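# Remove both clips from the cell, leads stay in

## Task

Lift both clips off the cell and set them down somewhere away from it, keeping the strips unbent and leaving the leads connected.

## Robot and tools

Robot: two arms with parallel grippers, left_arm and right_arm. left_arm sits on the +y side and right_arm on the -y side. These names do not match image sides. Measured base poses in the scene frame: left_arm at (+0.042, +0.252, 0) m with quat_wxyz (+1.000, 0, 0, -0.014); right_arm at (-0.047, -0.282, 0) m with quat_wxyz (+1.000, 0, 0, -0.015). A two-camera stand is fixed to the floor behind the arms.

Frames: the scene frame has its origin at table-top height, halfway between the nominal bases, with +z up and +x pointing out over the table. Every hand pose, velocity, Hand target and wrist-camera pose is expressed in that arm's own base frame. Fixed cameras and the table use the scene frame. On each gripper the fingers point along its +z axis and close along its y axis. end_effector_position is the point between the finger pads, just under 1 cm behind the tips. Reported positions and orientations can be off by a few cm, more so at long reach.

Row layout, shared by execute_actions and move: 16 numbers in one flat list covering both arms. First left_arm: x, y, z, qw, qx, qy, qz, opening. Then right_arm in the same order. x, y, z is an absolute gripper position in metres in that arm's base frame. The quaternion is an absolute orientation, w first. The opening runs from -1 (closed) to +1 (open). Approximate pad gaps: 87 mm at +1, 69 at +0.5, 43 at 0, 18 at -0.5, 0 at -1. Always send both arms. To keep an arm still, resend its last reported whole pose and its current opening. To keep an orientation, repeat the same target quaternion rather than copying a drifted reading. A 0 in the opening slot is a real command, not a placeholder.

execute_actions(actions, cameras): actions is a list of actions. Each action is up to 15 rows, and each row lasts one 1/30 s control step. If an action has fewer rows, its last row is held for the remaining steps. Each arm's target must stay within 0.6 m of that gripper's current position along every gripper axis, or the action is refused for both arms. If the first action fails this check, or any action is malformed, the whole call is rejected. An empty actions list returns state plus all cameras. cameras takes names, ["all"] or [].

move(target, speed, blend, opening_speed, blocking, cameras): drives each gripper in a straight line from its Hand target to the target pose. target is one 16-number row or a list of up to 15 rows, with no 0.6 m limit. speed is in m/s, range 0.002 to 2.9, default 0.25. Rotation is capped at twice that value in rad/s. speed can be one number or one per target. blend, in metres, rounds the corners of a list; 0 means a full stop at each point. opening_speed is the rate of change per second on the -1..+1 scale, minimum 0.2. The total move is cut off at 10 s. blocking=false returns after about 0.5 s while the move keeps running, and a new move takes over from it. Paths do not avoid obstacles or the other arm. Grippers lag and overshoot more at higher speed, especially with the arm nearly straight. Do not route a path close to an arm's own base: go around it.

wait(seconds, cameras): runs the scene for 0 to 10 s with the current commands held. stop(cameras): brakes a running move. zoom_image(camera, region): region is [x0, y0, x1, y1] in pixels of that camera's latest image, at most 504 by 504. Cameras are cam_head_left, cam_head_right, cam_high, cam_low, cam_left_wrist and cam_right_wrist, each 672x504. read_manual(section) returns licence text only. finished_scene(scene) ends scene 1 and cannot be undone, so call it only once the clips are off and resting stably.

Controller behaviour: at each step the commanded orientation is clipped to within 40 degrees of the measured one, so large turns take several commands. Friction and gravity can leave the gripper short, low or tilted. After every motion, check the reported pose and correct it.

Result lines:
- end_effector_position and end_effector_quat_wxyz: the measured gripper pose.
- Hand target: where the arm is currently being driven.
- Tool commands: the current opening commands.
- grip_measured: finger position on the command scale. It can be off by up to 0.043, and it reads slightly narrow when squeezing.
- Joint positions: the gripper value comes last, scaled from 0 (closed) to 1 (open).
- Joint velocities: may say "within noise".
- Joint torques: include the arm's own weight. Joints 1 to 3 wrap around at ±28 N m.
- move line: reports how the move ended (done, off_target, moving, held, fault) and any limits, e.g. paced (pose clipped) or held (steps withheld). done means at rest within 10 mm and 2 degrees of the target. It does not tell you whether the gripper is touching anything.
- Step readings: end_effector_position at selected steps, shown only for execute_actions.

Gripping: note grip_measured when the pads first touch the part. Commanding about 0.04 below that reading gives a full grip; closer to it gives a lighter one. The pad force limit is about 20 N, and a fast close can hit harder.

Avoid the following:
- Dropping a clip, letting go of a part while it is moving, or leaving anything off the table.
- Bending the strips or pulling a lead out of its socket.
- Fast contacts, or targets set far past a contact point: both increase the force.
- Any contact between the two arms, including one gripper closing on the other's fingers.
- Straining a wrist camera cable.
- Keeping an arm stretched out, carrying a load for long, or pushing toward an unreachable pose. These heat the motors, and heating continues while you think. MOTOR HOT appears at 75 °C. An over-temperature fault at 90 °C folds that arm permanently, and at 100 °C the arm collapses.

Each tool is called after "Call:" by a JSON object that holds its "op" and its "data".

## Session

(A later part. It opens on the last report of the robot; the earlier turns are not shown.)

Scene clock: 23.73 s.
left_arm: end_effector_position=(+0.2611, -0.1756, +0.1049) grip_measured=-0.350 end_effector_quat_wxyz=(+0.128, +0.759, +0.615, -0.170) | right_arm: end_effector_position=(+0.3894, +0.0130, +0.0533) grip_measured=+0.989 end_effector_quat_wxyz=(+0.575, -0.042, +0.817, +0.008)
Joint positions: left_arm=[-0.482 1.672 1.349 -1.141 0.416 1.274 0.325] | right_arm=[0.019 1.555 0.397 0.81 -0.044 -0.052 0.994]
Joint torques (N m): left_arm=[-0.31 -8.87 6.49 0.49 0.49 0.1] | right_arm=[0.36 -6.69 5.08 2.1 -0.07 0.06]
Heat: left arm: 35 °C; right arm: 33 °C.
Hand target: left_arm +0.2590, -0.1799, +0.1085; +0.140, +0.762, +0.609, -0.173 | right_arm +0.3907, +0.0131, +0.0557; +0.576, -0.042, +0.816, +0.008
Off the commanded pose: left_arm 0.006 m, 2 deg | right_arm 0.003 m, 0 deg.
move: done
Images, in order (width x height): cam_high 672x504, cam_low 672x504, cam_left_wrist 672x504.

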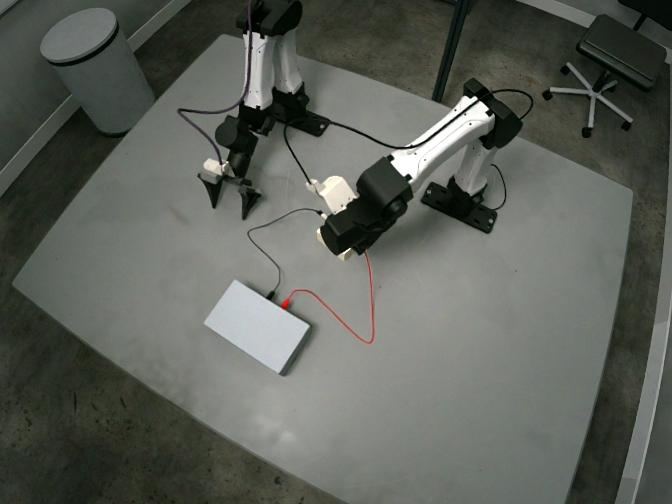

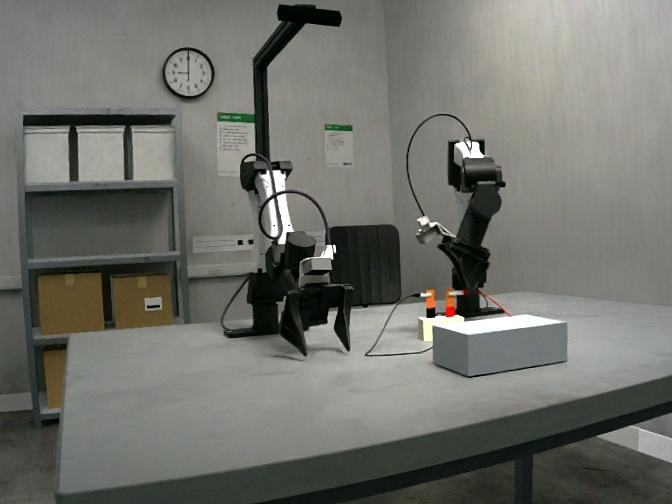

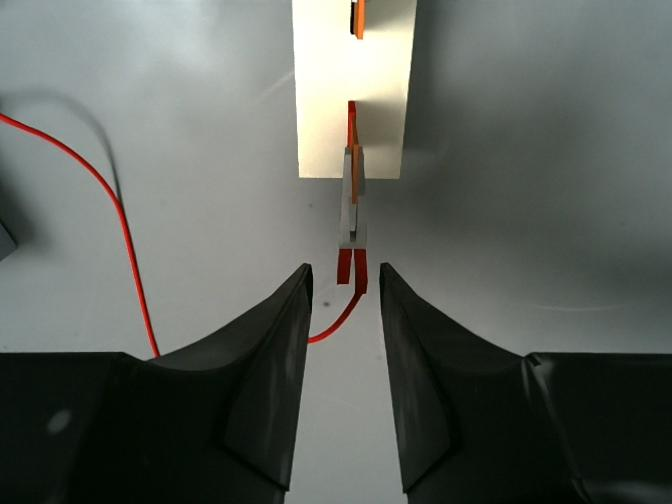

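Call:
{"op": "move", "data": {"target": [0.2560,-0.180,0.1055,0.140,0.761,0.608,-0.173,-0.45,0.3907,0.0131,0.0557,0.576,-0.042,0.816,0.008,1], "speed": 0.08, "cameras": ["cam_left_wrist","cam_low"]}}

Call:
{"op": "zoom_image", "data": {"camera": "cam_low", "region": [420, 250, 500, 330]}}

Call:
{"op": "zoom_image", "data": {"camera": "cam_left_wrist", "region": [240, 150, 440, 350]}}

Scene clock: 25.13 s.
left_arm: end_effector_position=(+0.2580, -0.1757, +0.0992) grip_measured=-0.450 end_effector_quat_wxyz=(+0.124, +0.760, +0.614, -0.172) | right_arm: end_effector_position=(+0.3894, +0.0130, +0.0533) grip_measured=+0.989 end_effector_quat_wxyz=(+0.575, -0.042, +0.817, +0.008)
Joint positions: left_arm=[-0.487 1.672 1.327 -1.126 0.416 1.274 0.275] | right_arm=[0.019 1.555 0.397 0.81 -0.044 -0.052 0.994]
Joint torques (N m): left_arm=[-0.29 -9.74 6.48 0.47 0.49 0.05] | right_arm=[0.39 -6.71 5.08 2.1 -0.07 0.06]
Heat: left arm: 35 °C; right arm: 33 °C.
Hand target: left_arm +0.2560, -0.1800, +0.1054; +0.140, +0.762, +0.608, -0.173 | right_arm +0.3907, +0.0131, +0.0557; +0.576, -0.042, +0.816, +0.008
Off the commanded pose: left_arm 0.008 m, 2 deg | right_arm 0.003 m, 0 deg.
move: done
Images, in order (width x height): cam_low 672x504, cam_left_wrist 672x504.

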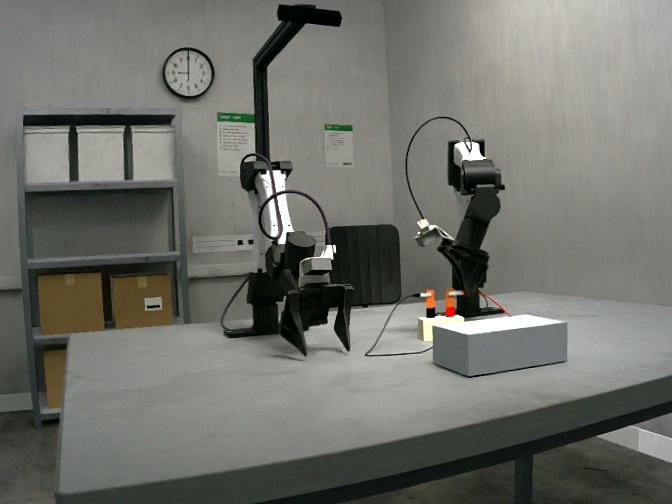

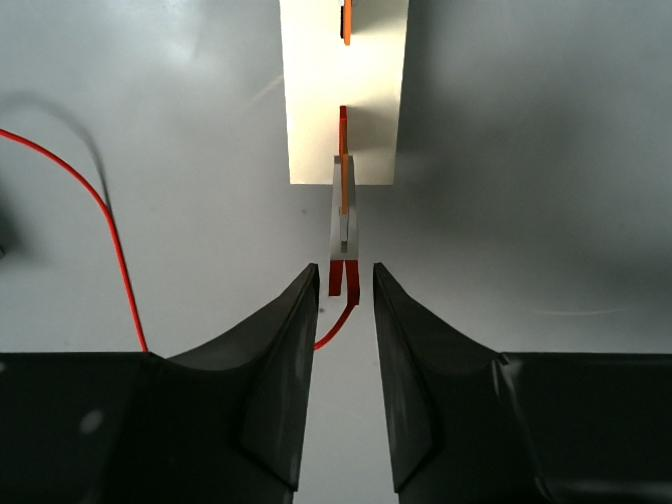

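Scaled by 6.300 from the camera's 672x504 image, which has a finer 960x720 frame.

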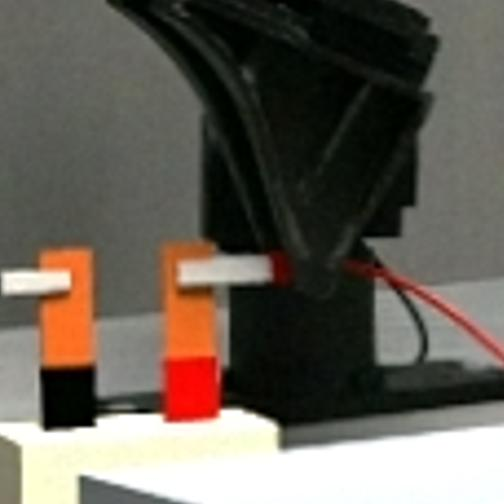

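Scaled by 2.520 from the camera's 672x504 image, which has a finer 960x720 frame.

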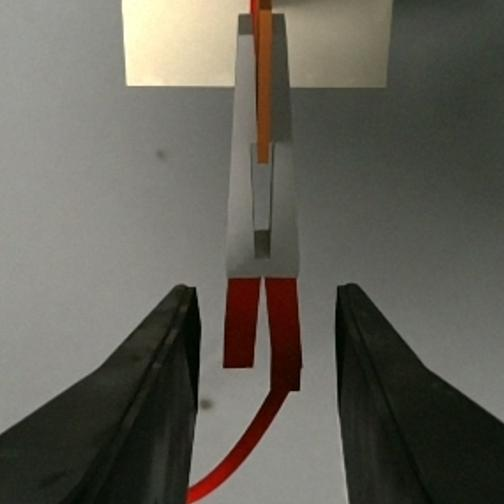

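Call:
{"op": "move", "data": {"target": [0.2570,-0.180,0.1060,0.140,0.761,0.608,-0.173,-0.7,0.3907,0.0131,0.0557,0.576,-0.042,0.816,0.008,1], "speed": 0.05, "opening_speed": 0.3, "cameras": ["cam_left_wrist","cam_low"]}}

Call:
{"op": "zoom_image", "data": {"camera": "cam_left_wrist", "region": [240, 150, 440, 350]}}

Call:
{"op": "zoom_image", "data": {"camera": "cam_low", "region": [420, 250, 500, 330]}}

Scene clock: 26.83 s.
left_arm: end_effector_position=(+0.2581, -0.1758, +0.0992) grip_measured=-0.698 end_effector_quat_wxyz=(+0.124, +0.760, +0.614, -0.172) | right_arm: end_effector_position=(+0.3894, +0.0130, +0.0533) grip_measured=+0.989 end_effector_quat_wxyz=(+0.575, -0.042, +0.817, +0.008)
Joint positions: left_arm=[-0.487 1.672 1.327 -1.126 0.416 1.274 0.151] | right_arm=[0.019 1.555 0.397 0.81 -0.044 -0.052 0.994]
Joint torques (N m): left_arm=[-0.2 -9.46 7.04 0.45 0.49 0.06] | right_arm=[0.38 -6.69 5.08 2.1 -0.07 0.06]
Heat: left arm: 35 °C; right arm: 33 °C.
Hand target: left_arm +0.2570, -0.1800, +0.1059; +0.140, +0.762, +0.608, -0.173 | right_arm +0.3907, +0.0131, +0.0557; +0.576, -0.042, +0.816, +0.008
Off the commanded pose: left_arm 0.008 m, 2 deg | right_arm 0.003 m, 0 deg.
move: done
Images, in order (width x height): cam_low 672x504, cam_left_wrist 672x504.

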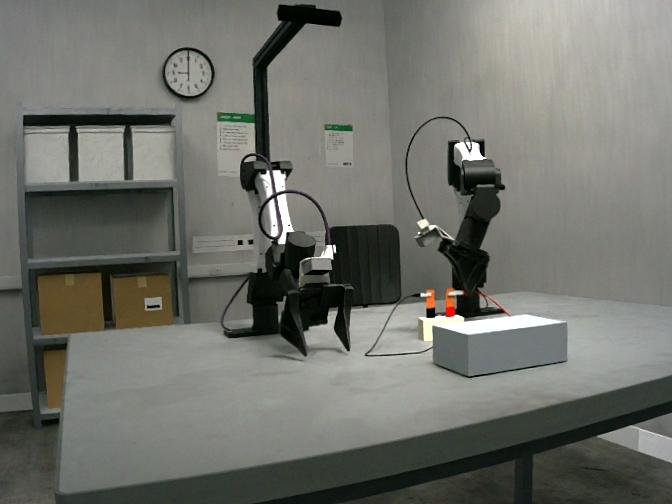

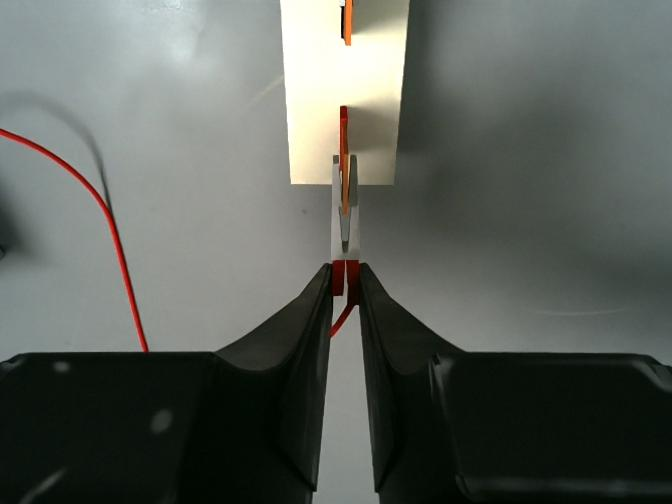

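Scaled by 2.520 from the camera's 672x504 image, which has a finer 960x720 frame.

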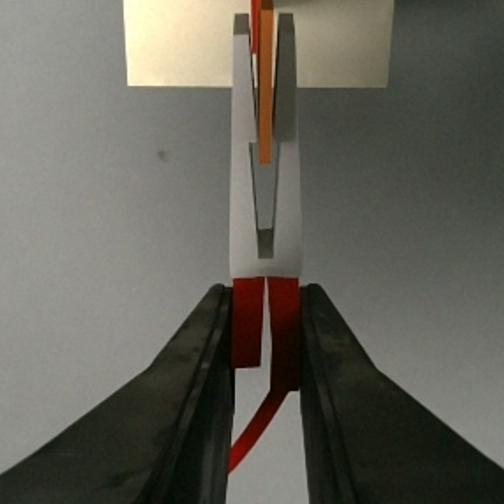

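Scaled by 6.300 from the camera's 672x504 image, which has a finer 960x720 frame.

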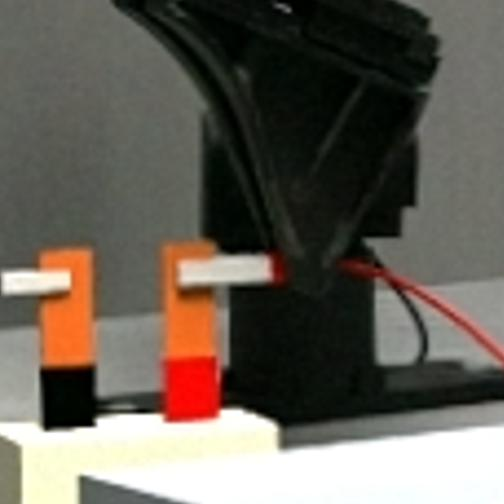

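Call:
{"op": "move", "data": {"target": [0.2570,-0.180,0.1060,0.140,0.761,0.608,-0.173,-0.85,0.3907,0.0131,0.0557,0.576,-0.042,0.816,0.008,1], "speed": 0.05, "opening_speed": 0.3, "cameras": ["cam_left_wrist"]}}

Call:
{"op": "zoom_image", "data": {"camera": "cam_left_wrist", "region": [240, 150, 440, 350]}}

Scene clock: 27.73 s.
left_arm: end_effector_position=(+0.2581, -0.1758, +0.0992) grip_measured=-0.756 end_effector_quat_wxyz=(+0.124, +0.760, +0.614, -0.172) | right_arm: end_effector_position=(+0.3894, +0.0130, +0.0533) grip_measured=+0.989 end_effector_quat_wxyz=(+0.575, -0.042, +0.817, +0.008)
Joint positions: left_arm=[-0.487 1.672 1.327 -1.126 0.416 1.274 0.122] | right_arm=[0.019 1.555 0.397 0.81 -0.044 -0.052 0.994]
Joint torques (N m): left_arm=[-0.18 -9.46 7.04 0.45 0.49 0.06] | right_arm=[0.36 -6.69 5.09 2.1 -0.07 0.06]
Heat: left arm: 35 °C; right arm: 33 °C.
Hand target: left_arm +0.2570, -0.1800, +0.1059; +0.140, +0.762, +0.608, -0.173 | right_arm +0.3907, +0.0131, +0.0557; +0.576, -0.042, +0.816, +0.008
Off the commanded pose: left_arm 0.008 m, 2 deg | right_arm 0.003 m, 0 deg.
move: done
Images, in order (width x height): cam_left_wrist 672x504.

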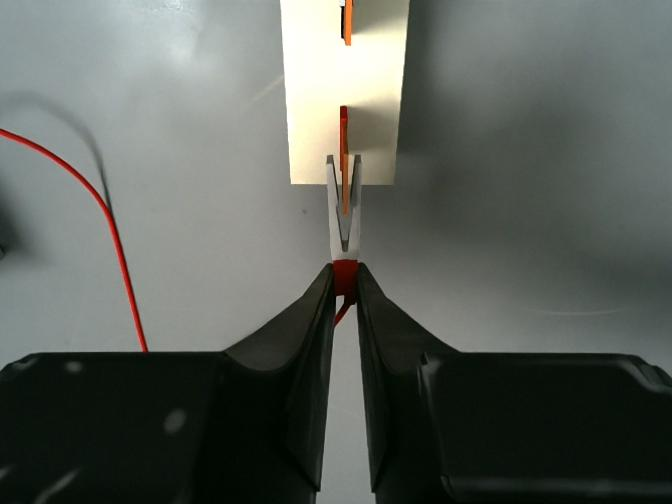

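Scaled by 2.520 from the camera's 672x504 image, which has a finer 960x720 frame.

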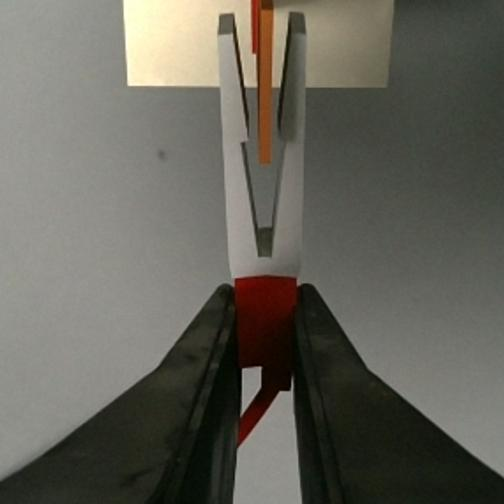

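Call:
{"op": "move", "data": {"target": [0.2605,-0.164,0.1060,0.140,0.761,0.608,-0.173,-0.85,0.3907,0.0131,0.0557,0.576,-0.042,0.816,0.008,1], "speed": 0.06, "cameras": ["cam_left_wrist"]}}

Call:
{"op": "zoom_image", "data": {"camera": "cam_left_wrist", "region": [240, 100, 440, 300]}}

Scene clock: 29.07 s.
left_arm: end_effector_position=(+0.2643, -0.1652, +0.1013) grip_measured=-0.756 end_effector_quat_wxyz=(+0.131, +0.759, +0.615, -0.170) | right_arm: end_effector_position=(+0.3894, +0.0130, +0.0533) grip_measured=+0.989 end_effector_quat_wxyz=(+0.575, -0.042, +0.817, +0.008)
Joint positions: left_arm=[-0.446 1.664 1.327 -1.135 0.422 1.314 0.122] | right_arm=[0.019 1.555 0.397 0.81 -0.044 -0.052 0.994]
Joint torques (N m): left_arm=[0.76 -9.51 6.15 0.3 0.49 0.25] | right_arm=[0.39 -6.71 5.09 2.1 -0.07 0.06]
Heat: left arm: 35 °C; right arm: 33 °C.
Hand target: left_arm +0.2606, -0.1641, +0.1058; +0.140, +0.762, +0.609, -0.173 | right_arm +0.3907, +0.0131, +0.0557; +0.576, -0.042, +0.816, +0.008
Off the commanded pose: left_arm 0.006 m, 1 deg | right_arm 0.003 m, 0 deg.
move: done
Images, in order (width x height): cam_left_wrist 672x504.

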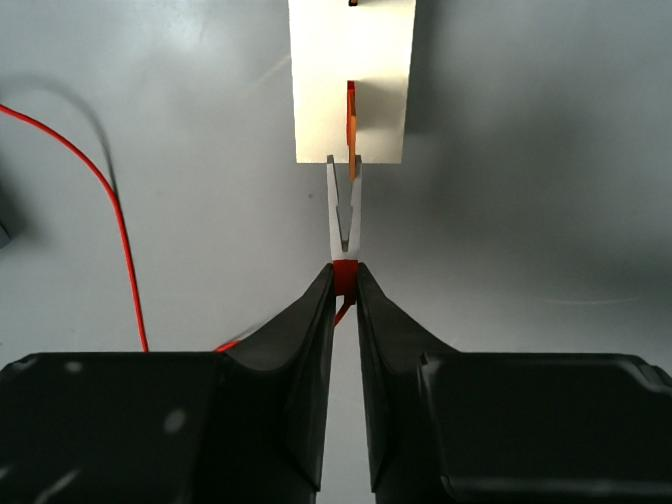

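Scaled by 2.520 from the camera's 672x504 image, which has a finer 960x720 frame.

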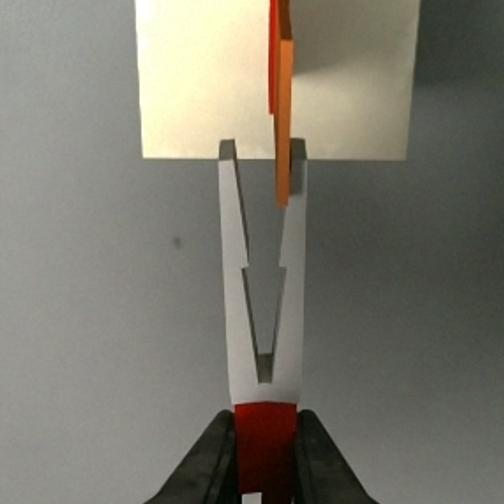

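Call:
{"op": "move", "data": {"target": [0.2570,-0.162,0.1060,0.140,0.761,0.608,-0.173,-0.85,0.3907,0.0131,0.0557,0.576,-0.042,0.816,0.008,1], "speed": 0.06, "cameras": ["cam_left_wrist"]}}

Call:
{"op": "zoom_image", "data": {"camera": "cam_left_wrist", "region": [240, 100, 440, 300]}}

Scene clock: 30.07 s.
left_arm: end_effector_position=(+0.2598, -0.1630, +0.1007) grip_measured=-0.756 end_effector_quat_wxyz=(+0.130, +0.760, +0.614, -0.170) | right_arm: end_effector_position=(+0.3894, +0.0130, +0.0533) grip_measured=+0.989 end_effector_quat_wxyz=(+0.575, -0.042, +0.817, +0.008)
Joint positions: left_arm=[-0.446 1.649 1.308 -1.135 0.422 1.316 0.122] | right_arm=[0.019 1.555 0.397 0.81 -0.044 -0.052 0.994]
Joint torques (N m): left_arm=[0.87 -9.33 6.43 0.29 0.49 0.25] | right_arm=[0.38 -6.71 5.08 2.1 -0.07 0.06]
Heat: left arm: 35 °C; right arm: 33 °C.
Hand target: left_arm +0.2570, -0.1620, +0.1058; +0.140, +0.762, +0.609, -0.173 | right_arm +0.3907, +0.0131, +0.0557; +0.576, -0.042, +0.816, +0.008
Off the commanded pose: left_arm 0.006 m, 1 deg | right_arm 0.003 m, 0 deg.
move: done
Images, in order (width x height): cam_left_wrist 672x504.

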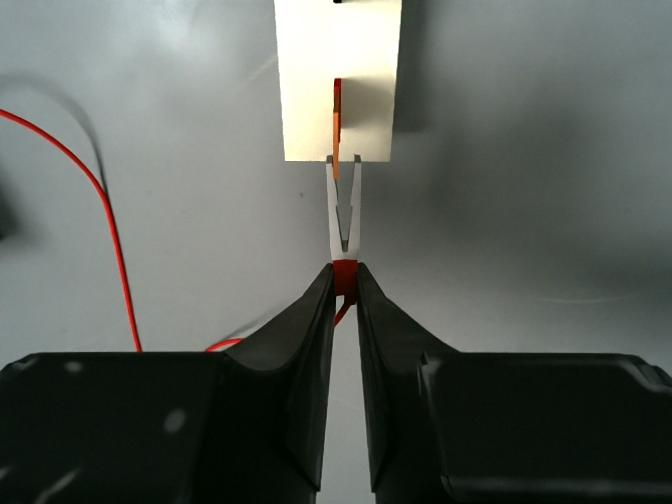

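Scaled by 2.520 from the camera's 672x504 image, which has a finer 960x720 frame.

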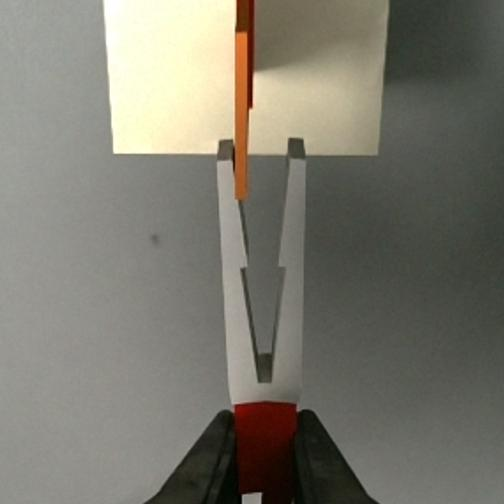

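Call:
{"op": "move", "data": {"target": [[0.2592,-0.1615,0.1060,0.140,0.761,0.608,-0.173,-0.85,0.3907,0.0131,0.0557,0.576,-0.042,0.816,0.008,1],[0.2610,-0.153,0.1060,0.140,0.761,0.608,-0.173,-0.85,0.3907,0.0131,0.0557,0.576,-0.042,0.816,0.008,1]], "speed": 0.06, "blend": 0.002, "cameras": ["cam_left_wrist"]}}

Call:
{"op": "zoom_image", "data": {"camera": "cam_left_wrist", "region": [240, 100, 440, 300]}}

Scene clock: 31.27 s.
left_arm: end_effector_position=(+0.2640, -0.1529, +0.1005) grip_measured=-0.756 end_effector_quat_wxyz=(+0.131, +0.759, +0.615, -0.169) | right_arm: end_effector_position=(+0.3894, +0.0130, +0.0533) grip_measured=+0.989 end_effector_quat_wxyz=(+0.575, -0.042, +0.817, +0.008)
Joint positions: left_arm=[-0.41 1.649 1.308 -1.148 0.423 1.352 0.122] | right_arm=[0.019 1.555 0.397 0.81 -0.044 -0.052 0.994]
Joint torques (N m): left_arm=[0.69 -8.95 6.9 0.24 0.5 0.25] | right_arm=[0.38 -6.71 5.08 2.1 -0.07 0.06]
Heat: left arm: 35 °C; right arm: 34 °C.
Hand target: left_arm +0.2610, -0.1530, +0.1058; +0.140, +0.762, +0.609, -0.173 | right_arm +0.3907, +0.0131, +0.0557; +0.576, -0.042, +0.816, +0.008
Off the commanded pose: left_arm 0.006 m, 1 deg | right_arm 0.003 m, 0 deg.
move: done; blend cut to 0.0011 m at target 1
Images, in order (width x height): cam_left_wrist 672x504.

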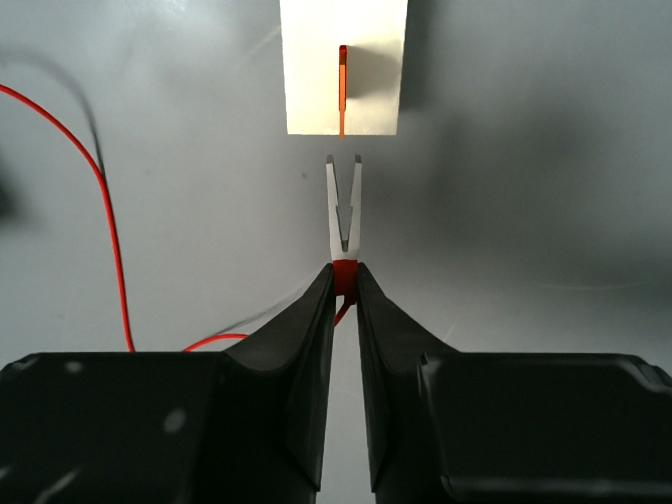

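Scaled by 2.520 from the camera's 672x504 image, which has a finer 960x720 frame.

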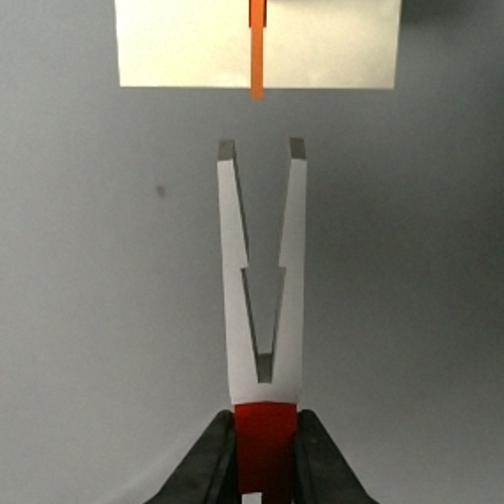

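Call:
{"op": "move", "data": {"target": [[0.2740,-0.085,0.1000,0.140,0.761,0.608,-0.173,-0.85,0.3907,0.0131,0.0557,0.576,-0.042,0.816,0.008,1],[0.2740,-0.085,0.035,0.140,0.761,0.608,-0.173,-0.85,0.3907,0.0131,0.0557,0.576,-0.042,0.816,0.008,1]], "speed": 0.12, "blend": 0.02, "cameras": ["cam_left_wrist","cam_low","cam_high"]}}

Call:
{"op": "zoom_image", "data": {"camera": "cam_low", "region": [400, 250, 540, 350]}}

Scene clock: 33.77 s.
left_arm: end_effector_position=(+0.2734, -0.0833, +0.0373) grip_measured=-0.756 end_effector_quat_wxyz=(+0.133, +0.760, +0.614, -0.168) | right_arm: end_effector_position=(+0.3894, +0.0130, +0.0533) grip_measured=+0.989 end_effector_quat_wxyz=(+0.575, -0.042, +0.817, +0.008)
Joint positions: left_arm=[-0.171 1.689 1.094 -1 0.432 1.617 0.122] | right_arm=[0.019 1.555 0.397 0.81 -0.044 -0.052 0.994]
Joint torques (N m): left_arm=[0.65 -6.38 6.15 0.22 0.51 0.25] | right_arm=[0.38 -6.71 5.08 2.1 -0.07 0.05]
Heat: left arm: 35 °C; right arm: 34 °C.
Hand target: left_arm +0.2739, -0.0850, +0.0351; +0.140, +0.762, +0.609, -0.173 | right_arm +0.3907, +0.0131, +0.0557; +0.576, -0.042, +0.816, +0.008
Off the commanded pose: left_arm 0.003 m, 1 deg | right_arm 0.003 m, 0 deg.
move: done
Images, in order (width x height): cam_high 672x504, cam_low 672x504, cam_left_wrist 672x504.

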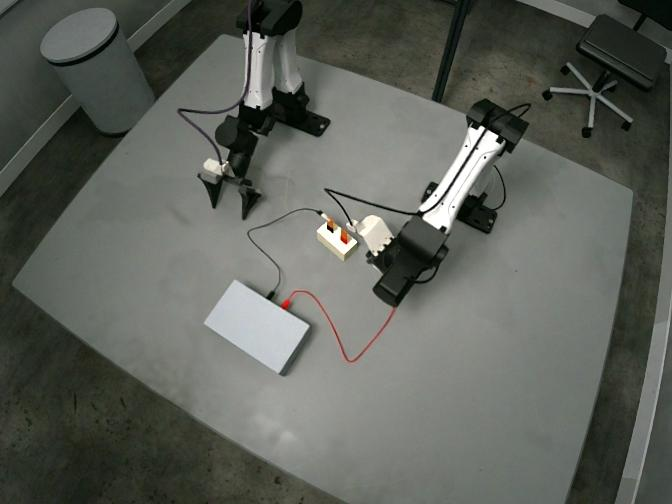

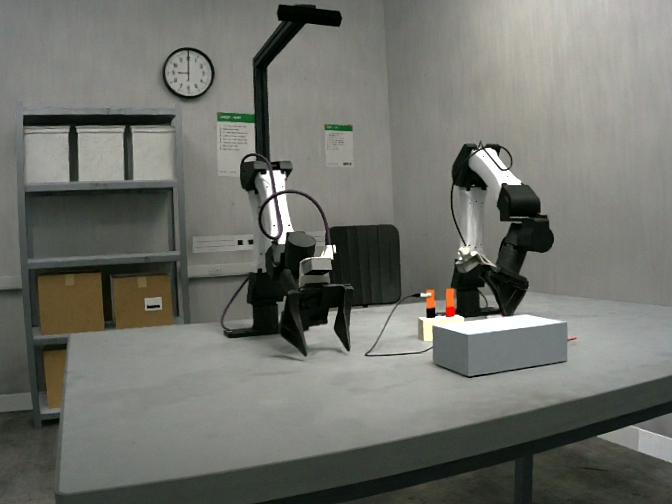

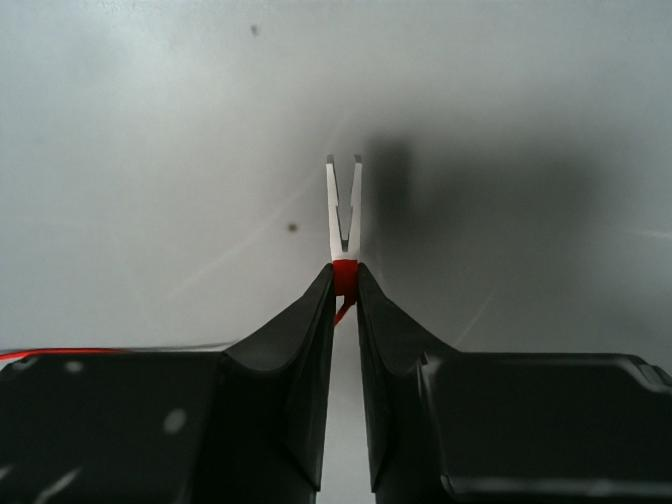

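Scaled by 3.600 from the camera's 672x504 image, which has a finer 960x720 frame.

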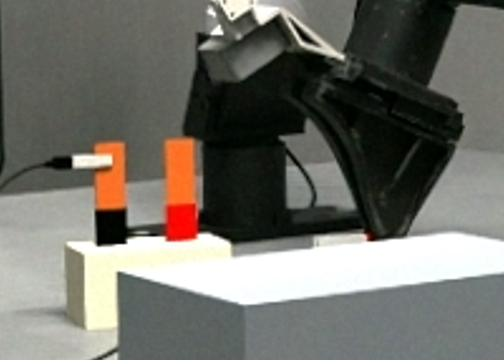

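Call:
{"op": "move", "data": {"target": [0.2740,-0.085,0.014,0.140,0.761,0.608,-0.173,-0.85,0.3907,0.0131,0.0557,0.576,-0.042,0.816,0.008,1], "speed": 0.05, "cameras": ["cam_left_wrist"]}}

Call:
{"op": "zoom_image", "data": {"camera": "cam_left_wrist", "region": [240, 130, 440, 330]}}

Scene clock: 35.07 s.
left_arm: end_effector_position=(+0.2743, -0.0835, +0.0170) grip_measured=-0.756 end_effector_quat_wxyz=(+0.134, +0.760, +0.613, -0.167) | right_arm: end_effector_position=(+0.3894, +0.0130, +0.0533) grip_measured=+0.989 end_effector_quat_wxyz=(+0.575, -0.042, +0.817, +0.008)
Joint positions: left_arm=[-0.171 1.72 1.043 -0.915 0.432 1.618 0.122] | right_arm=[0.019 1.555 0.397 0.81 -0.044 -0.052 0.994]
Joint torques (N m): left_arm=[0.65 -6.28 5.82 0.23 0.5 0.25] | right_arm=[0.36 -6.69 5.09 2.1 -0.07 0.06]
Heat: left arm: 35 °C; right arm: 34 °C.
Hand target: left_arm +0.2739, -0.0850, +0.0140; +0.140, +0.762, +0.608, -0.173 | right_arm +0.3907, +0.0131, +0.0557; +0.576, -0.042, +0.816, +0.008
Off the commanded pose: left_arm 0.003 m, 1 deg | right_arm 0.003 m, 0 deg.
move: done
Images, in order (width x height): cam_left_wrist 672x504.

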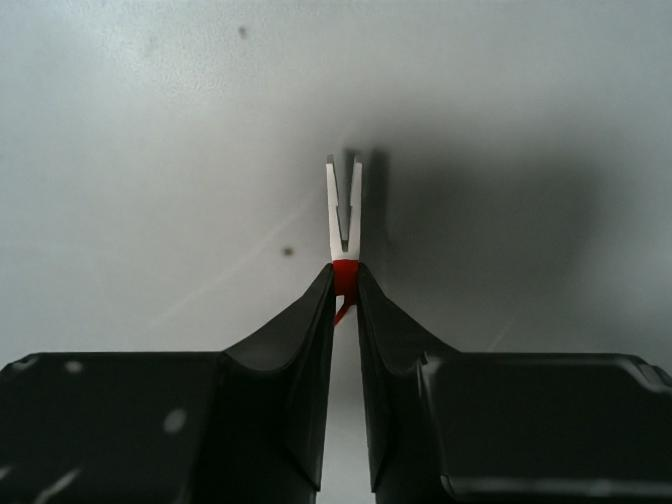

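Scaled by 2.520 from the camera's 672x504 image, which has a finer 960x720 frame.

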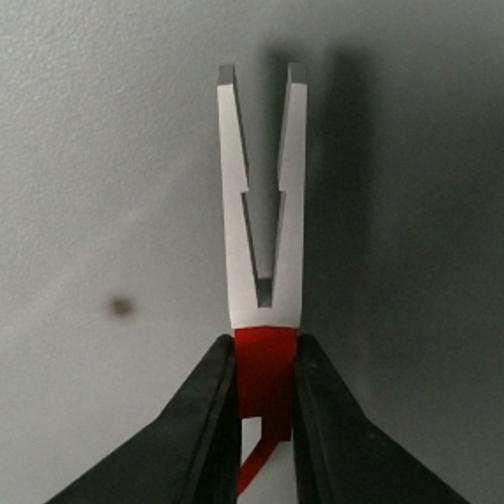

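Call:
{"op": "move", "data": {"target": [0.2740,-0.085,0.006,0.140,0.761,0.608,-0.173,-0.85,0.3907,0.0131,0.0557,0.576,-0.042,0.816,0.008,1], "speed": 0.03, "cameras": ["cam_left_wrist"]}}

Call:
{"op": "zoom_image", "data": {"camera": "cam_left_wrist", "region": [240, 130, 440, 330]}}

Scene clock: 35.97 s.
left_arm: end_effector_position=(+0.2748, -0.0838, +0.0131) grip_measured=-0.756 end_effector_quat_wxyz=(+0.135, +0.761, +0.613, -0.167) | right_arm: end_effector_position=(+0.3894, +0.0130, +0.0533) grip_measured=+0.989 end_effector_quat_wxyz=(+0.575, -0.042, +0.817, +0.008)
Joint positions: left_arm=[-0.171 1.726 1.033 -0.896 0.433 1.619 0.122] | right_arm=[0.019 1.555 0.397 0.81 -0.044 -0.052 0.994]
Joint torques (N m): left_arm=[0.65 -5.6 4.93 0.38 0.5 0.24] | right_arm=[0.38 -6.71 5.08 2.1 -0.07 0.05]
Heat: left arm: 35 °C; right arm: 34 °C.
Hand target: left_arm +0.2739, -0.0850, +0.0062; +0.140, +0.762, +0.609, -0.173 | right_arm +0.3907, +0.0131, +0.0557; +0.576, -0.042, +0.816, +0.008
Off the commanded pose: left_arm 0.007 m, 1 deg | right_arm 0.003 m, 0 deg.
move: done
Images, in order (width x height): cam_left_wrist 672x504.

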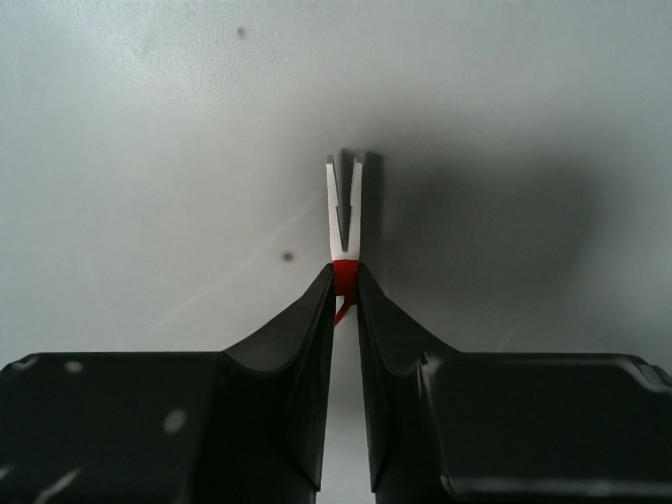

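Scaled by 2.520 from the camera's 672x504 image, which has a finer 960x720 frame.

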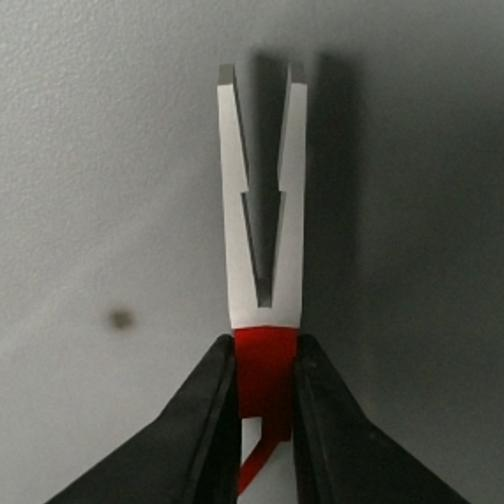

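Call:
{"op": "move", "data": {"target": [[0.2740,-0.085,0.008,0.140,0.761,0.608,-0.173,-0.35,0.3907,0.0131,0.0557,0.576,-0.042,0.816,0.008,1]], "speed": 0.03, "opening_speed": 0.6, "cameras": ["cam_left_wrist"]}}

Call:
{"op": "zoom_image", "data": {"camera": "cam_left_wrist", "region": [240, 130, 440, 330]}}

Scene clock: 38.43 s.
left_arm: end_effector_position=(+0.2747, -0.0842, +0.0132) grip_measured=-0.350 end_effector_quat_wxyz=(+0.136, +0.760, +0.612, -0.168) | right_arm: end_effector_position=(+0.3894, +0.0130, +0.0533) grip_measured=+0.989 end_effector_quat_wxyz=(+0.575, -0.042, +0.817, +0.008)
Joint positions: left_arm=[-0.171 1.726 1.033 -0.896 0.435 1.619 0.325] | right_arm=[0.019 1.555 0.397 0.81 -0.044 -0.052 0.994]
Joint torques (N m): left_arm=[0.66 -5.9 5.39 0.31 0.48 0.24] | right_arm=[0.36 -6.69 5.08 2.1 -0.07 0.06]
Heat: left arm: 35 °C; right arm: 34 °C.
Hand target: left_arm +0.2739, -0.0850, +0.0081; +0.140, +0.762, +0.609, -0.173 | right_arm +0.3907, +0.0131, +0.0557; +0.576, -0.042, +0.816, +0.008
Off the commanded pose: left_arm 0.005 m, 1 deg | right_arm 0.003 m, 0 deg.
move: done
Images, in order (width x height): cam_left_wrist 672x504.

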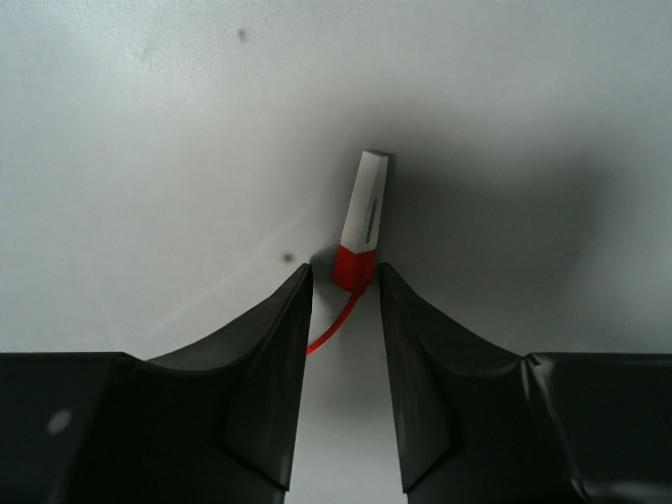

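Scaled by 2.520 from the camera's 672x504 image, which has a finer 960x720 frame.

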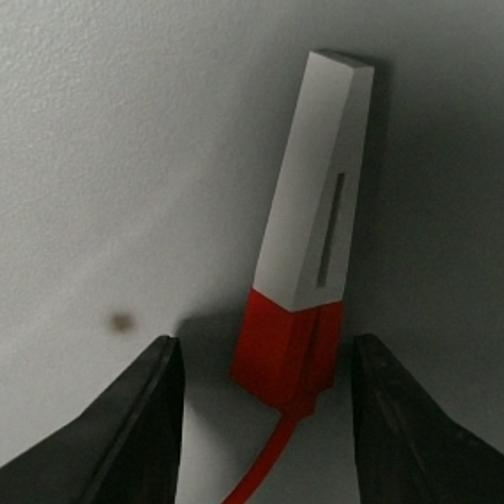

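Call:
{"op": "move", "data": {"target": [[0.2740,-0.085,0.06,0.140,0.761,0.608,-0.173,-0.35,0.39,0.0131,0.13,0.576,-0.042,0.816,0.008,0.5],[0.28,0.06,0.12,0.140,0.761,0.608,-0.173,-0.35,0.306,0.245,0.16,0.1688,-0.6112,0.7615,0.1355,0]], "speed": 0.25, "blend": 0.03, "cameras": ["all"]}}

Call:
{"op": "zoom_image", "data": {"camera": "cam_right_wrist", "region": [190, 50, 490, 350]}}

Call:
{"op": "zoom_image", "data": {"camera": "cam_low", "region": [380, 230, 500, 350]}}

Scene clock: 43.43 s.
left_arm: end_effector_position=(+0.2759, +0.0552, +0.1157) grip_measured=-0.350 end_effector_quat_wxyz=(+0.126, +0.742, +0.636, -0.168) | right_arm: end_effector_position=(+0.3068, +0.2427, +0.1592) grip_measured=+0.000 end_effector_quat_wxyz=(+0.176, -0.606, +0.765, +0.131)
Joint positions: left_arm=[0.298 1.735 1.46 -1.514 0.365 2.063 0.325] | right_arm=[0.61 1.824 1.728 -1.127 -0.279 -0.68 0.5]
Joint torques (N m): left_arm=[0.66 -6.35 9.8 -0.37 0.22 0.25] | right_arm=[0.51 -8.72 8.2 0.71 -0.41 -0.07]
Heat: left arm: 35 °C; right arm: 34 °C.
Hand target: left_arm +0.2800, +0.0595, +0.1199; +0.125, +0.748, +0.632, -0.161 | right_arm +0.3060, +0.2449, +0.1599; +0.169, -0.611, +0.761, +0.135
Off the commanded pose: left_arm 0.008 m, 4 deg | right_arm 0.003 m, 1 deg.
joint sent to its limit (left arm) — joint 6 (wrist roll), upper limit. The joint targets are off in orientation, not in position.
move: off_target (left_arm)

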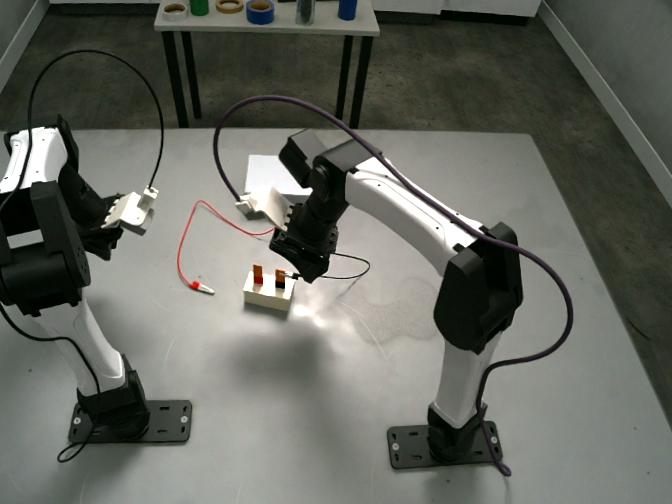

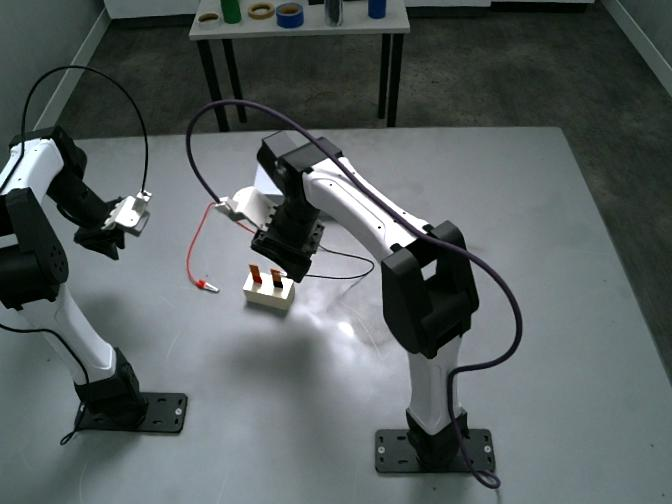

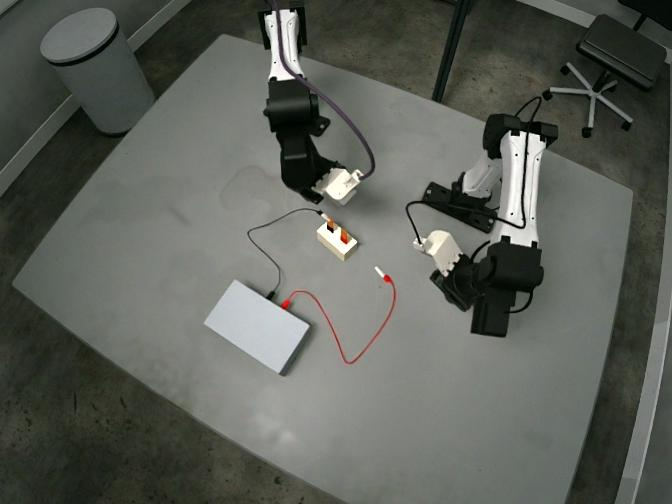

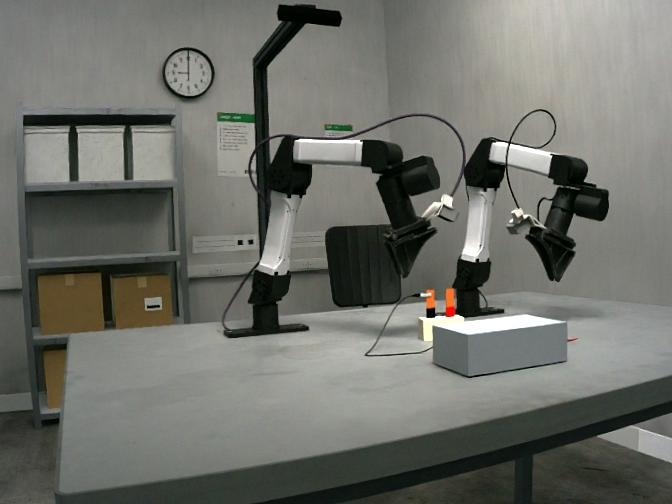

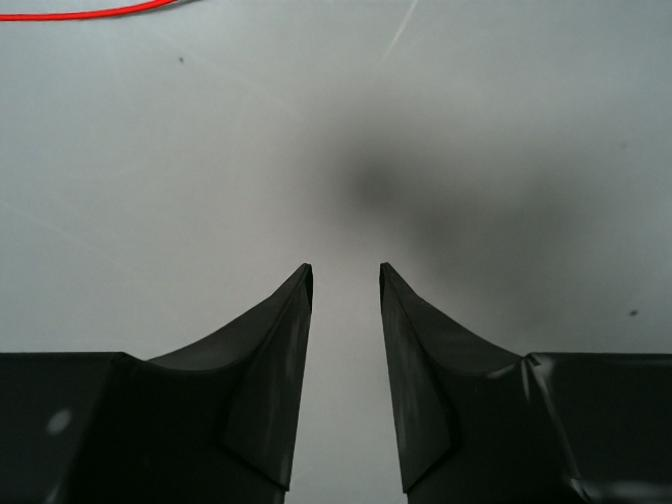

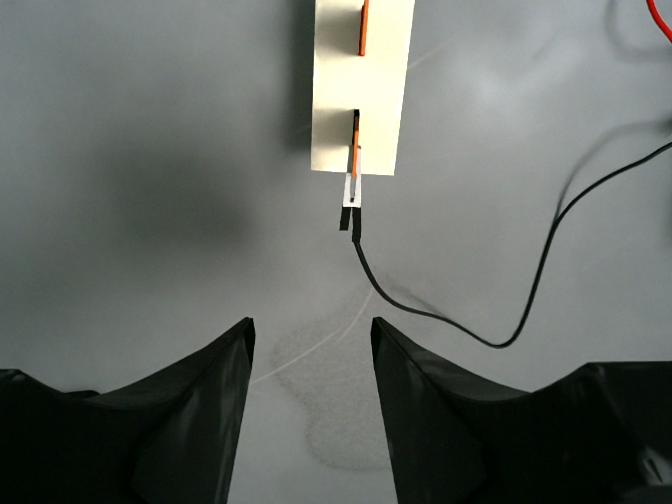

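Scaled by 1.680 from the camera's 672x504 image, which has a finer 960x720 frame.

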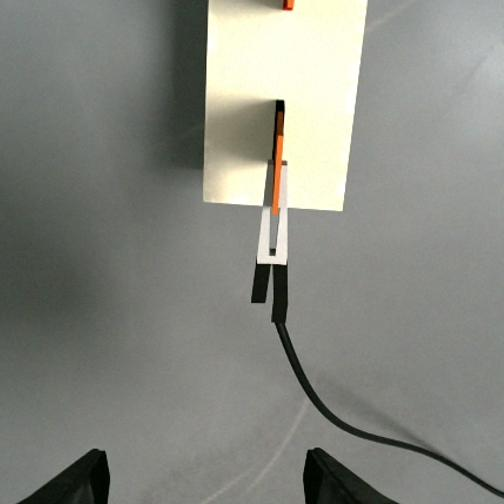

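Scaled by 4.200 from the camera's 672x504 image, which has a finer 960x720 frame.

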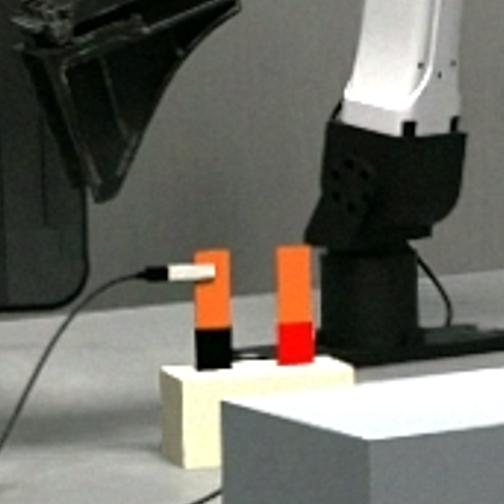

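Call:
{"op": "move", "data": {"target": [0.2765,0.0555,0.1165,0.126,0.742,0.636,-0.168,-0.35,0.328,0.257,0.125,0.1702,-0.6031,0.7678,0.1337,0], "speed": 0.12, "cameras": ["cam_right_wrist","cam_low"]}}

Call:
{"op": "zoom_image", "data": {"camera": "cam_right_wrist", "region": [190, 100, 490, 400]}}

Call:
{"op": "zoom_image", "data": {"camera": "cam_low", "region": [380, 250, 480, 350]}}

Scene clock: 50.80 s.
left_arm: end_effector_position=(+0.2759, +0.0552, +0.1157) grip_measured=-0.350 end_effector_quat_wxyz=(+0.126, +0.742, +0.636, -0.168) | right_arm: end_effector_position=(+0.3266, +0.2566, +0.1295) grip_measured=+0.000 end_effector_quat_wxyz=(+0.174, -0.606, +0.765, +0.131)
Joint positions: left_arm=[0.298 1.735 1.46 -1.514 0.365 2.063 0.325] | right_arm=[0.61 1.914 1.728 -1.04 -0.279 -0.68 0.5]
Joint torques (N m): left_arm=[0.27 -6.87 7.47 -0.29 0.31 0.09] | right_arm=[0.03 -10.09 5.98 1.02 -0.35 0.1]
Heat: left arm: 35 °C; right arm: 35 °C.
Hand target: left_arm +0.2765, +0.0555, +0.1165; +0.126, +0.742, +0.636, -0.168 | right_arm +0.3280, +0.2570, +0.1250; +0.170, -0.603, +0.768, +0.134
Off the commanded pose: left_arm 0.001 m, 0 deg | right_arm 0.005 m, 1 deg.
move: done
Images, in order (width x height): cam_low 672x504, cam_right_wrist 672x504.

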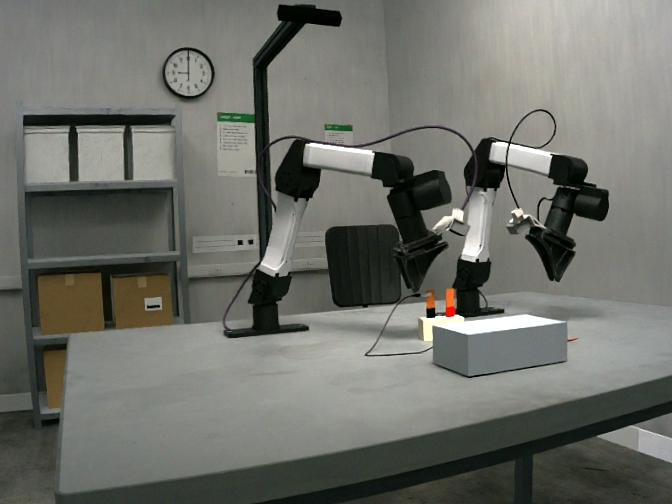

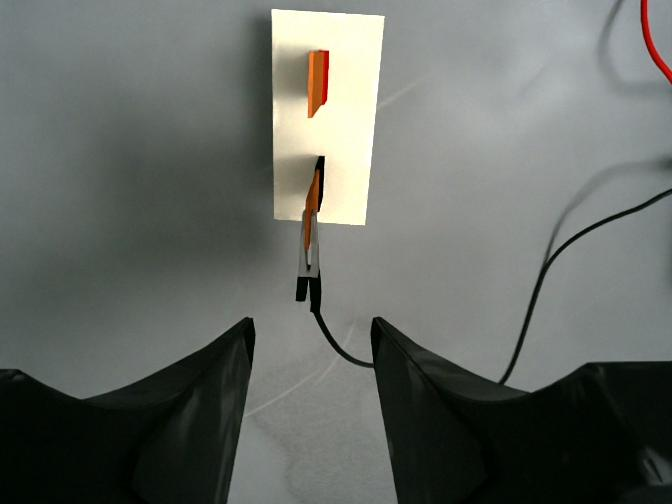

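Scaled by 1.680 from the camera's 672x504 image, which has a finer 960x720 frame.

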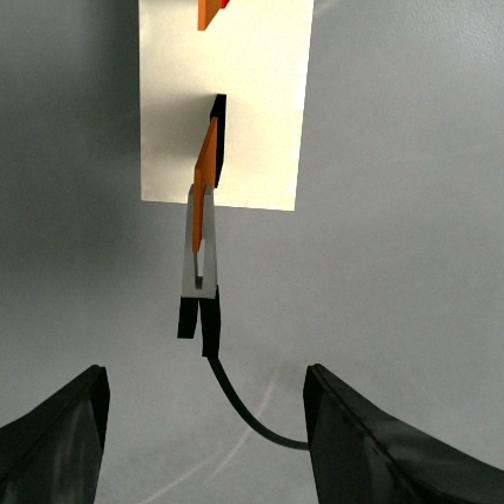

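Scaled by 5.040 from the camera's 672x504 image, which has a finer 960x720 frame.

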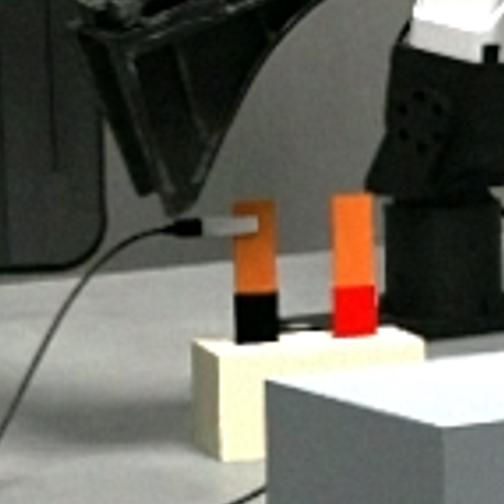

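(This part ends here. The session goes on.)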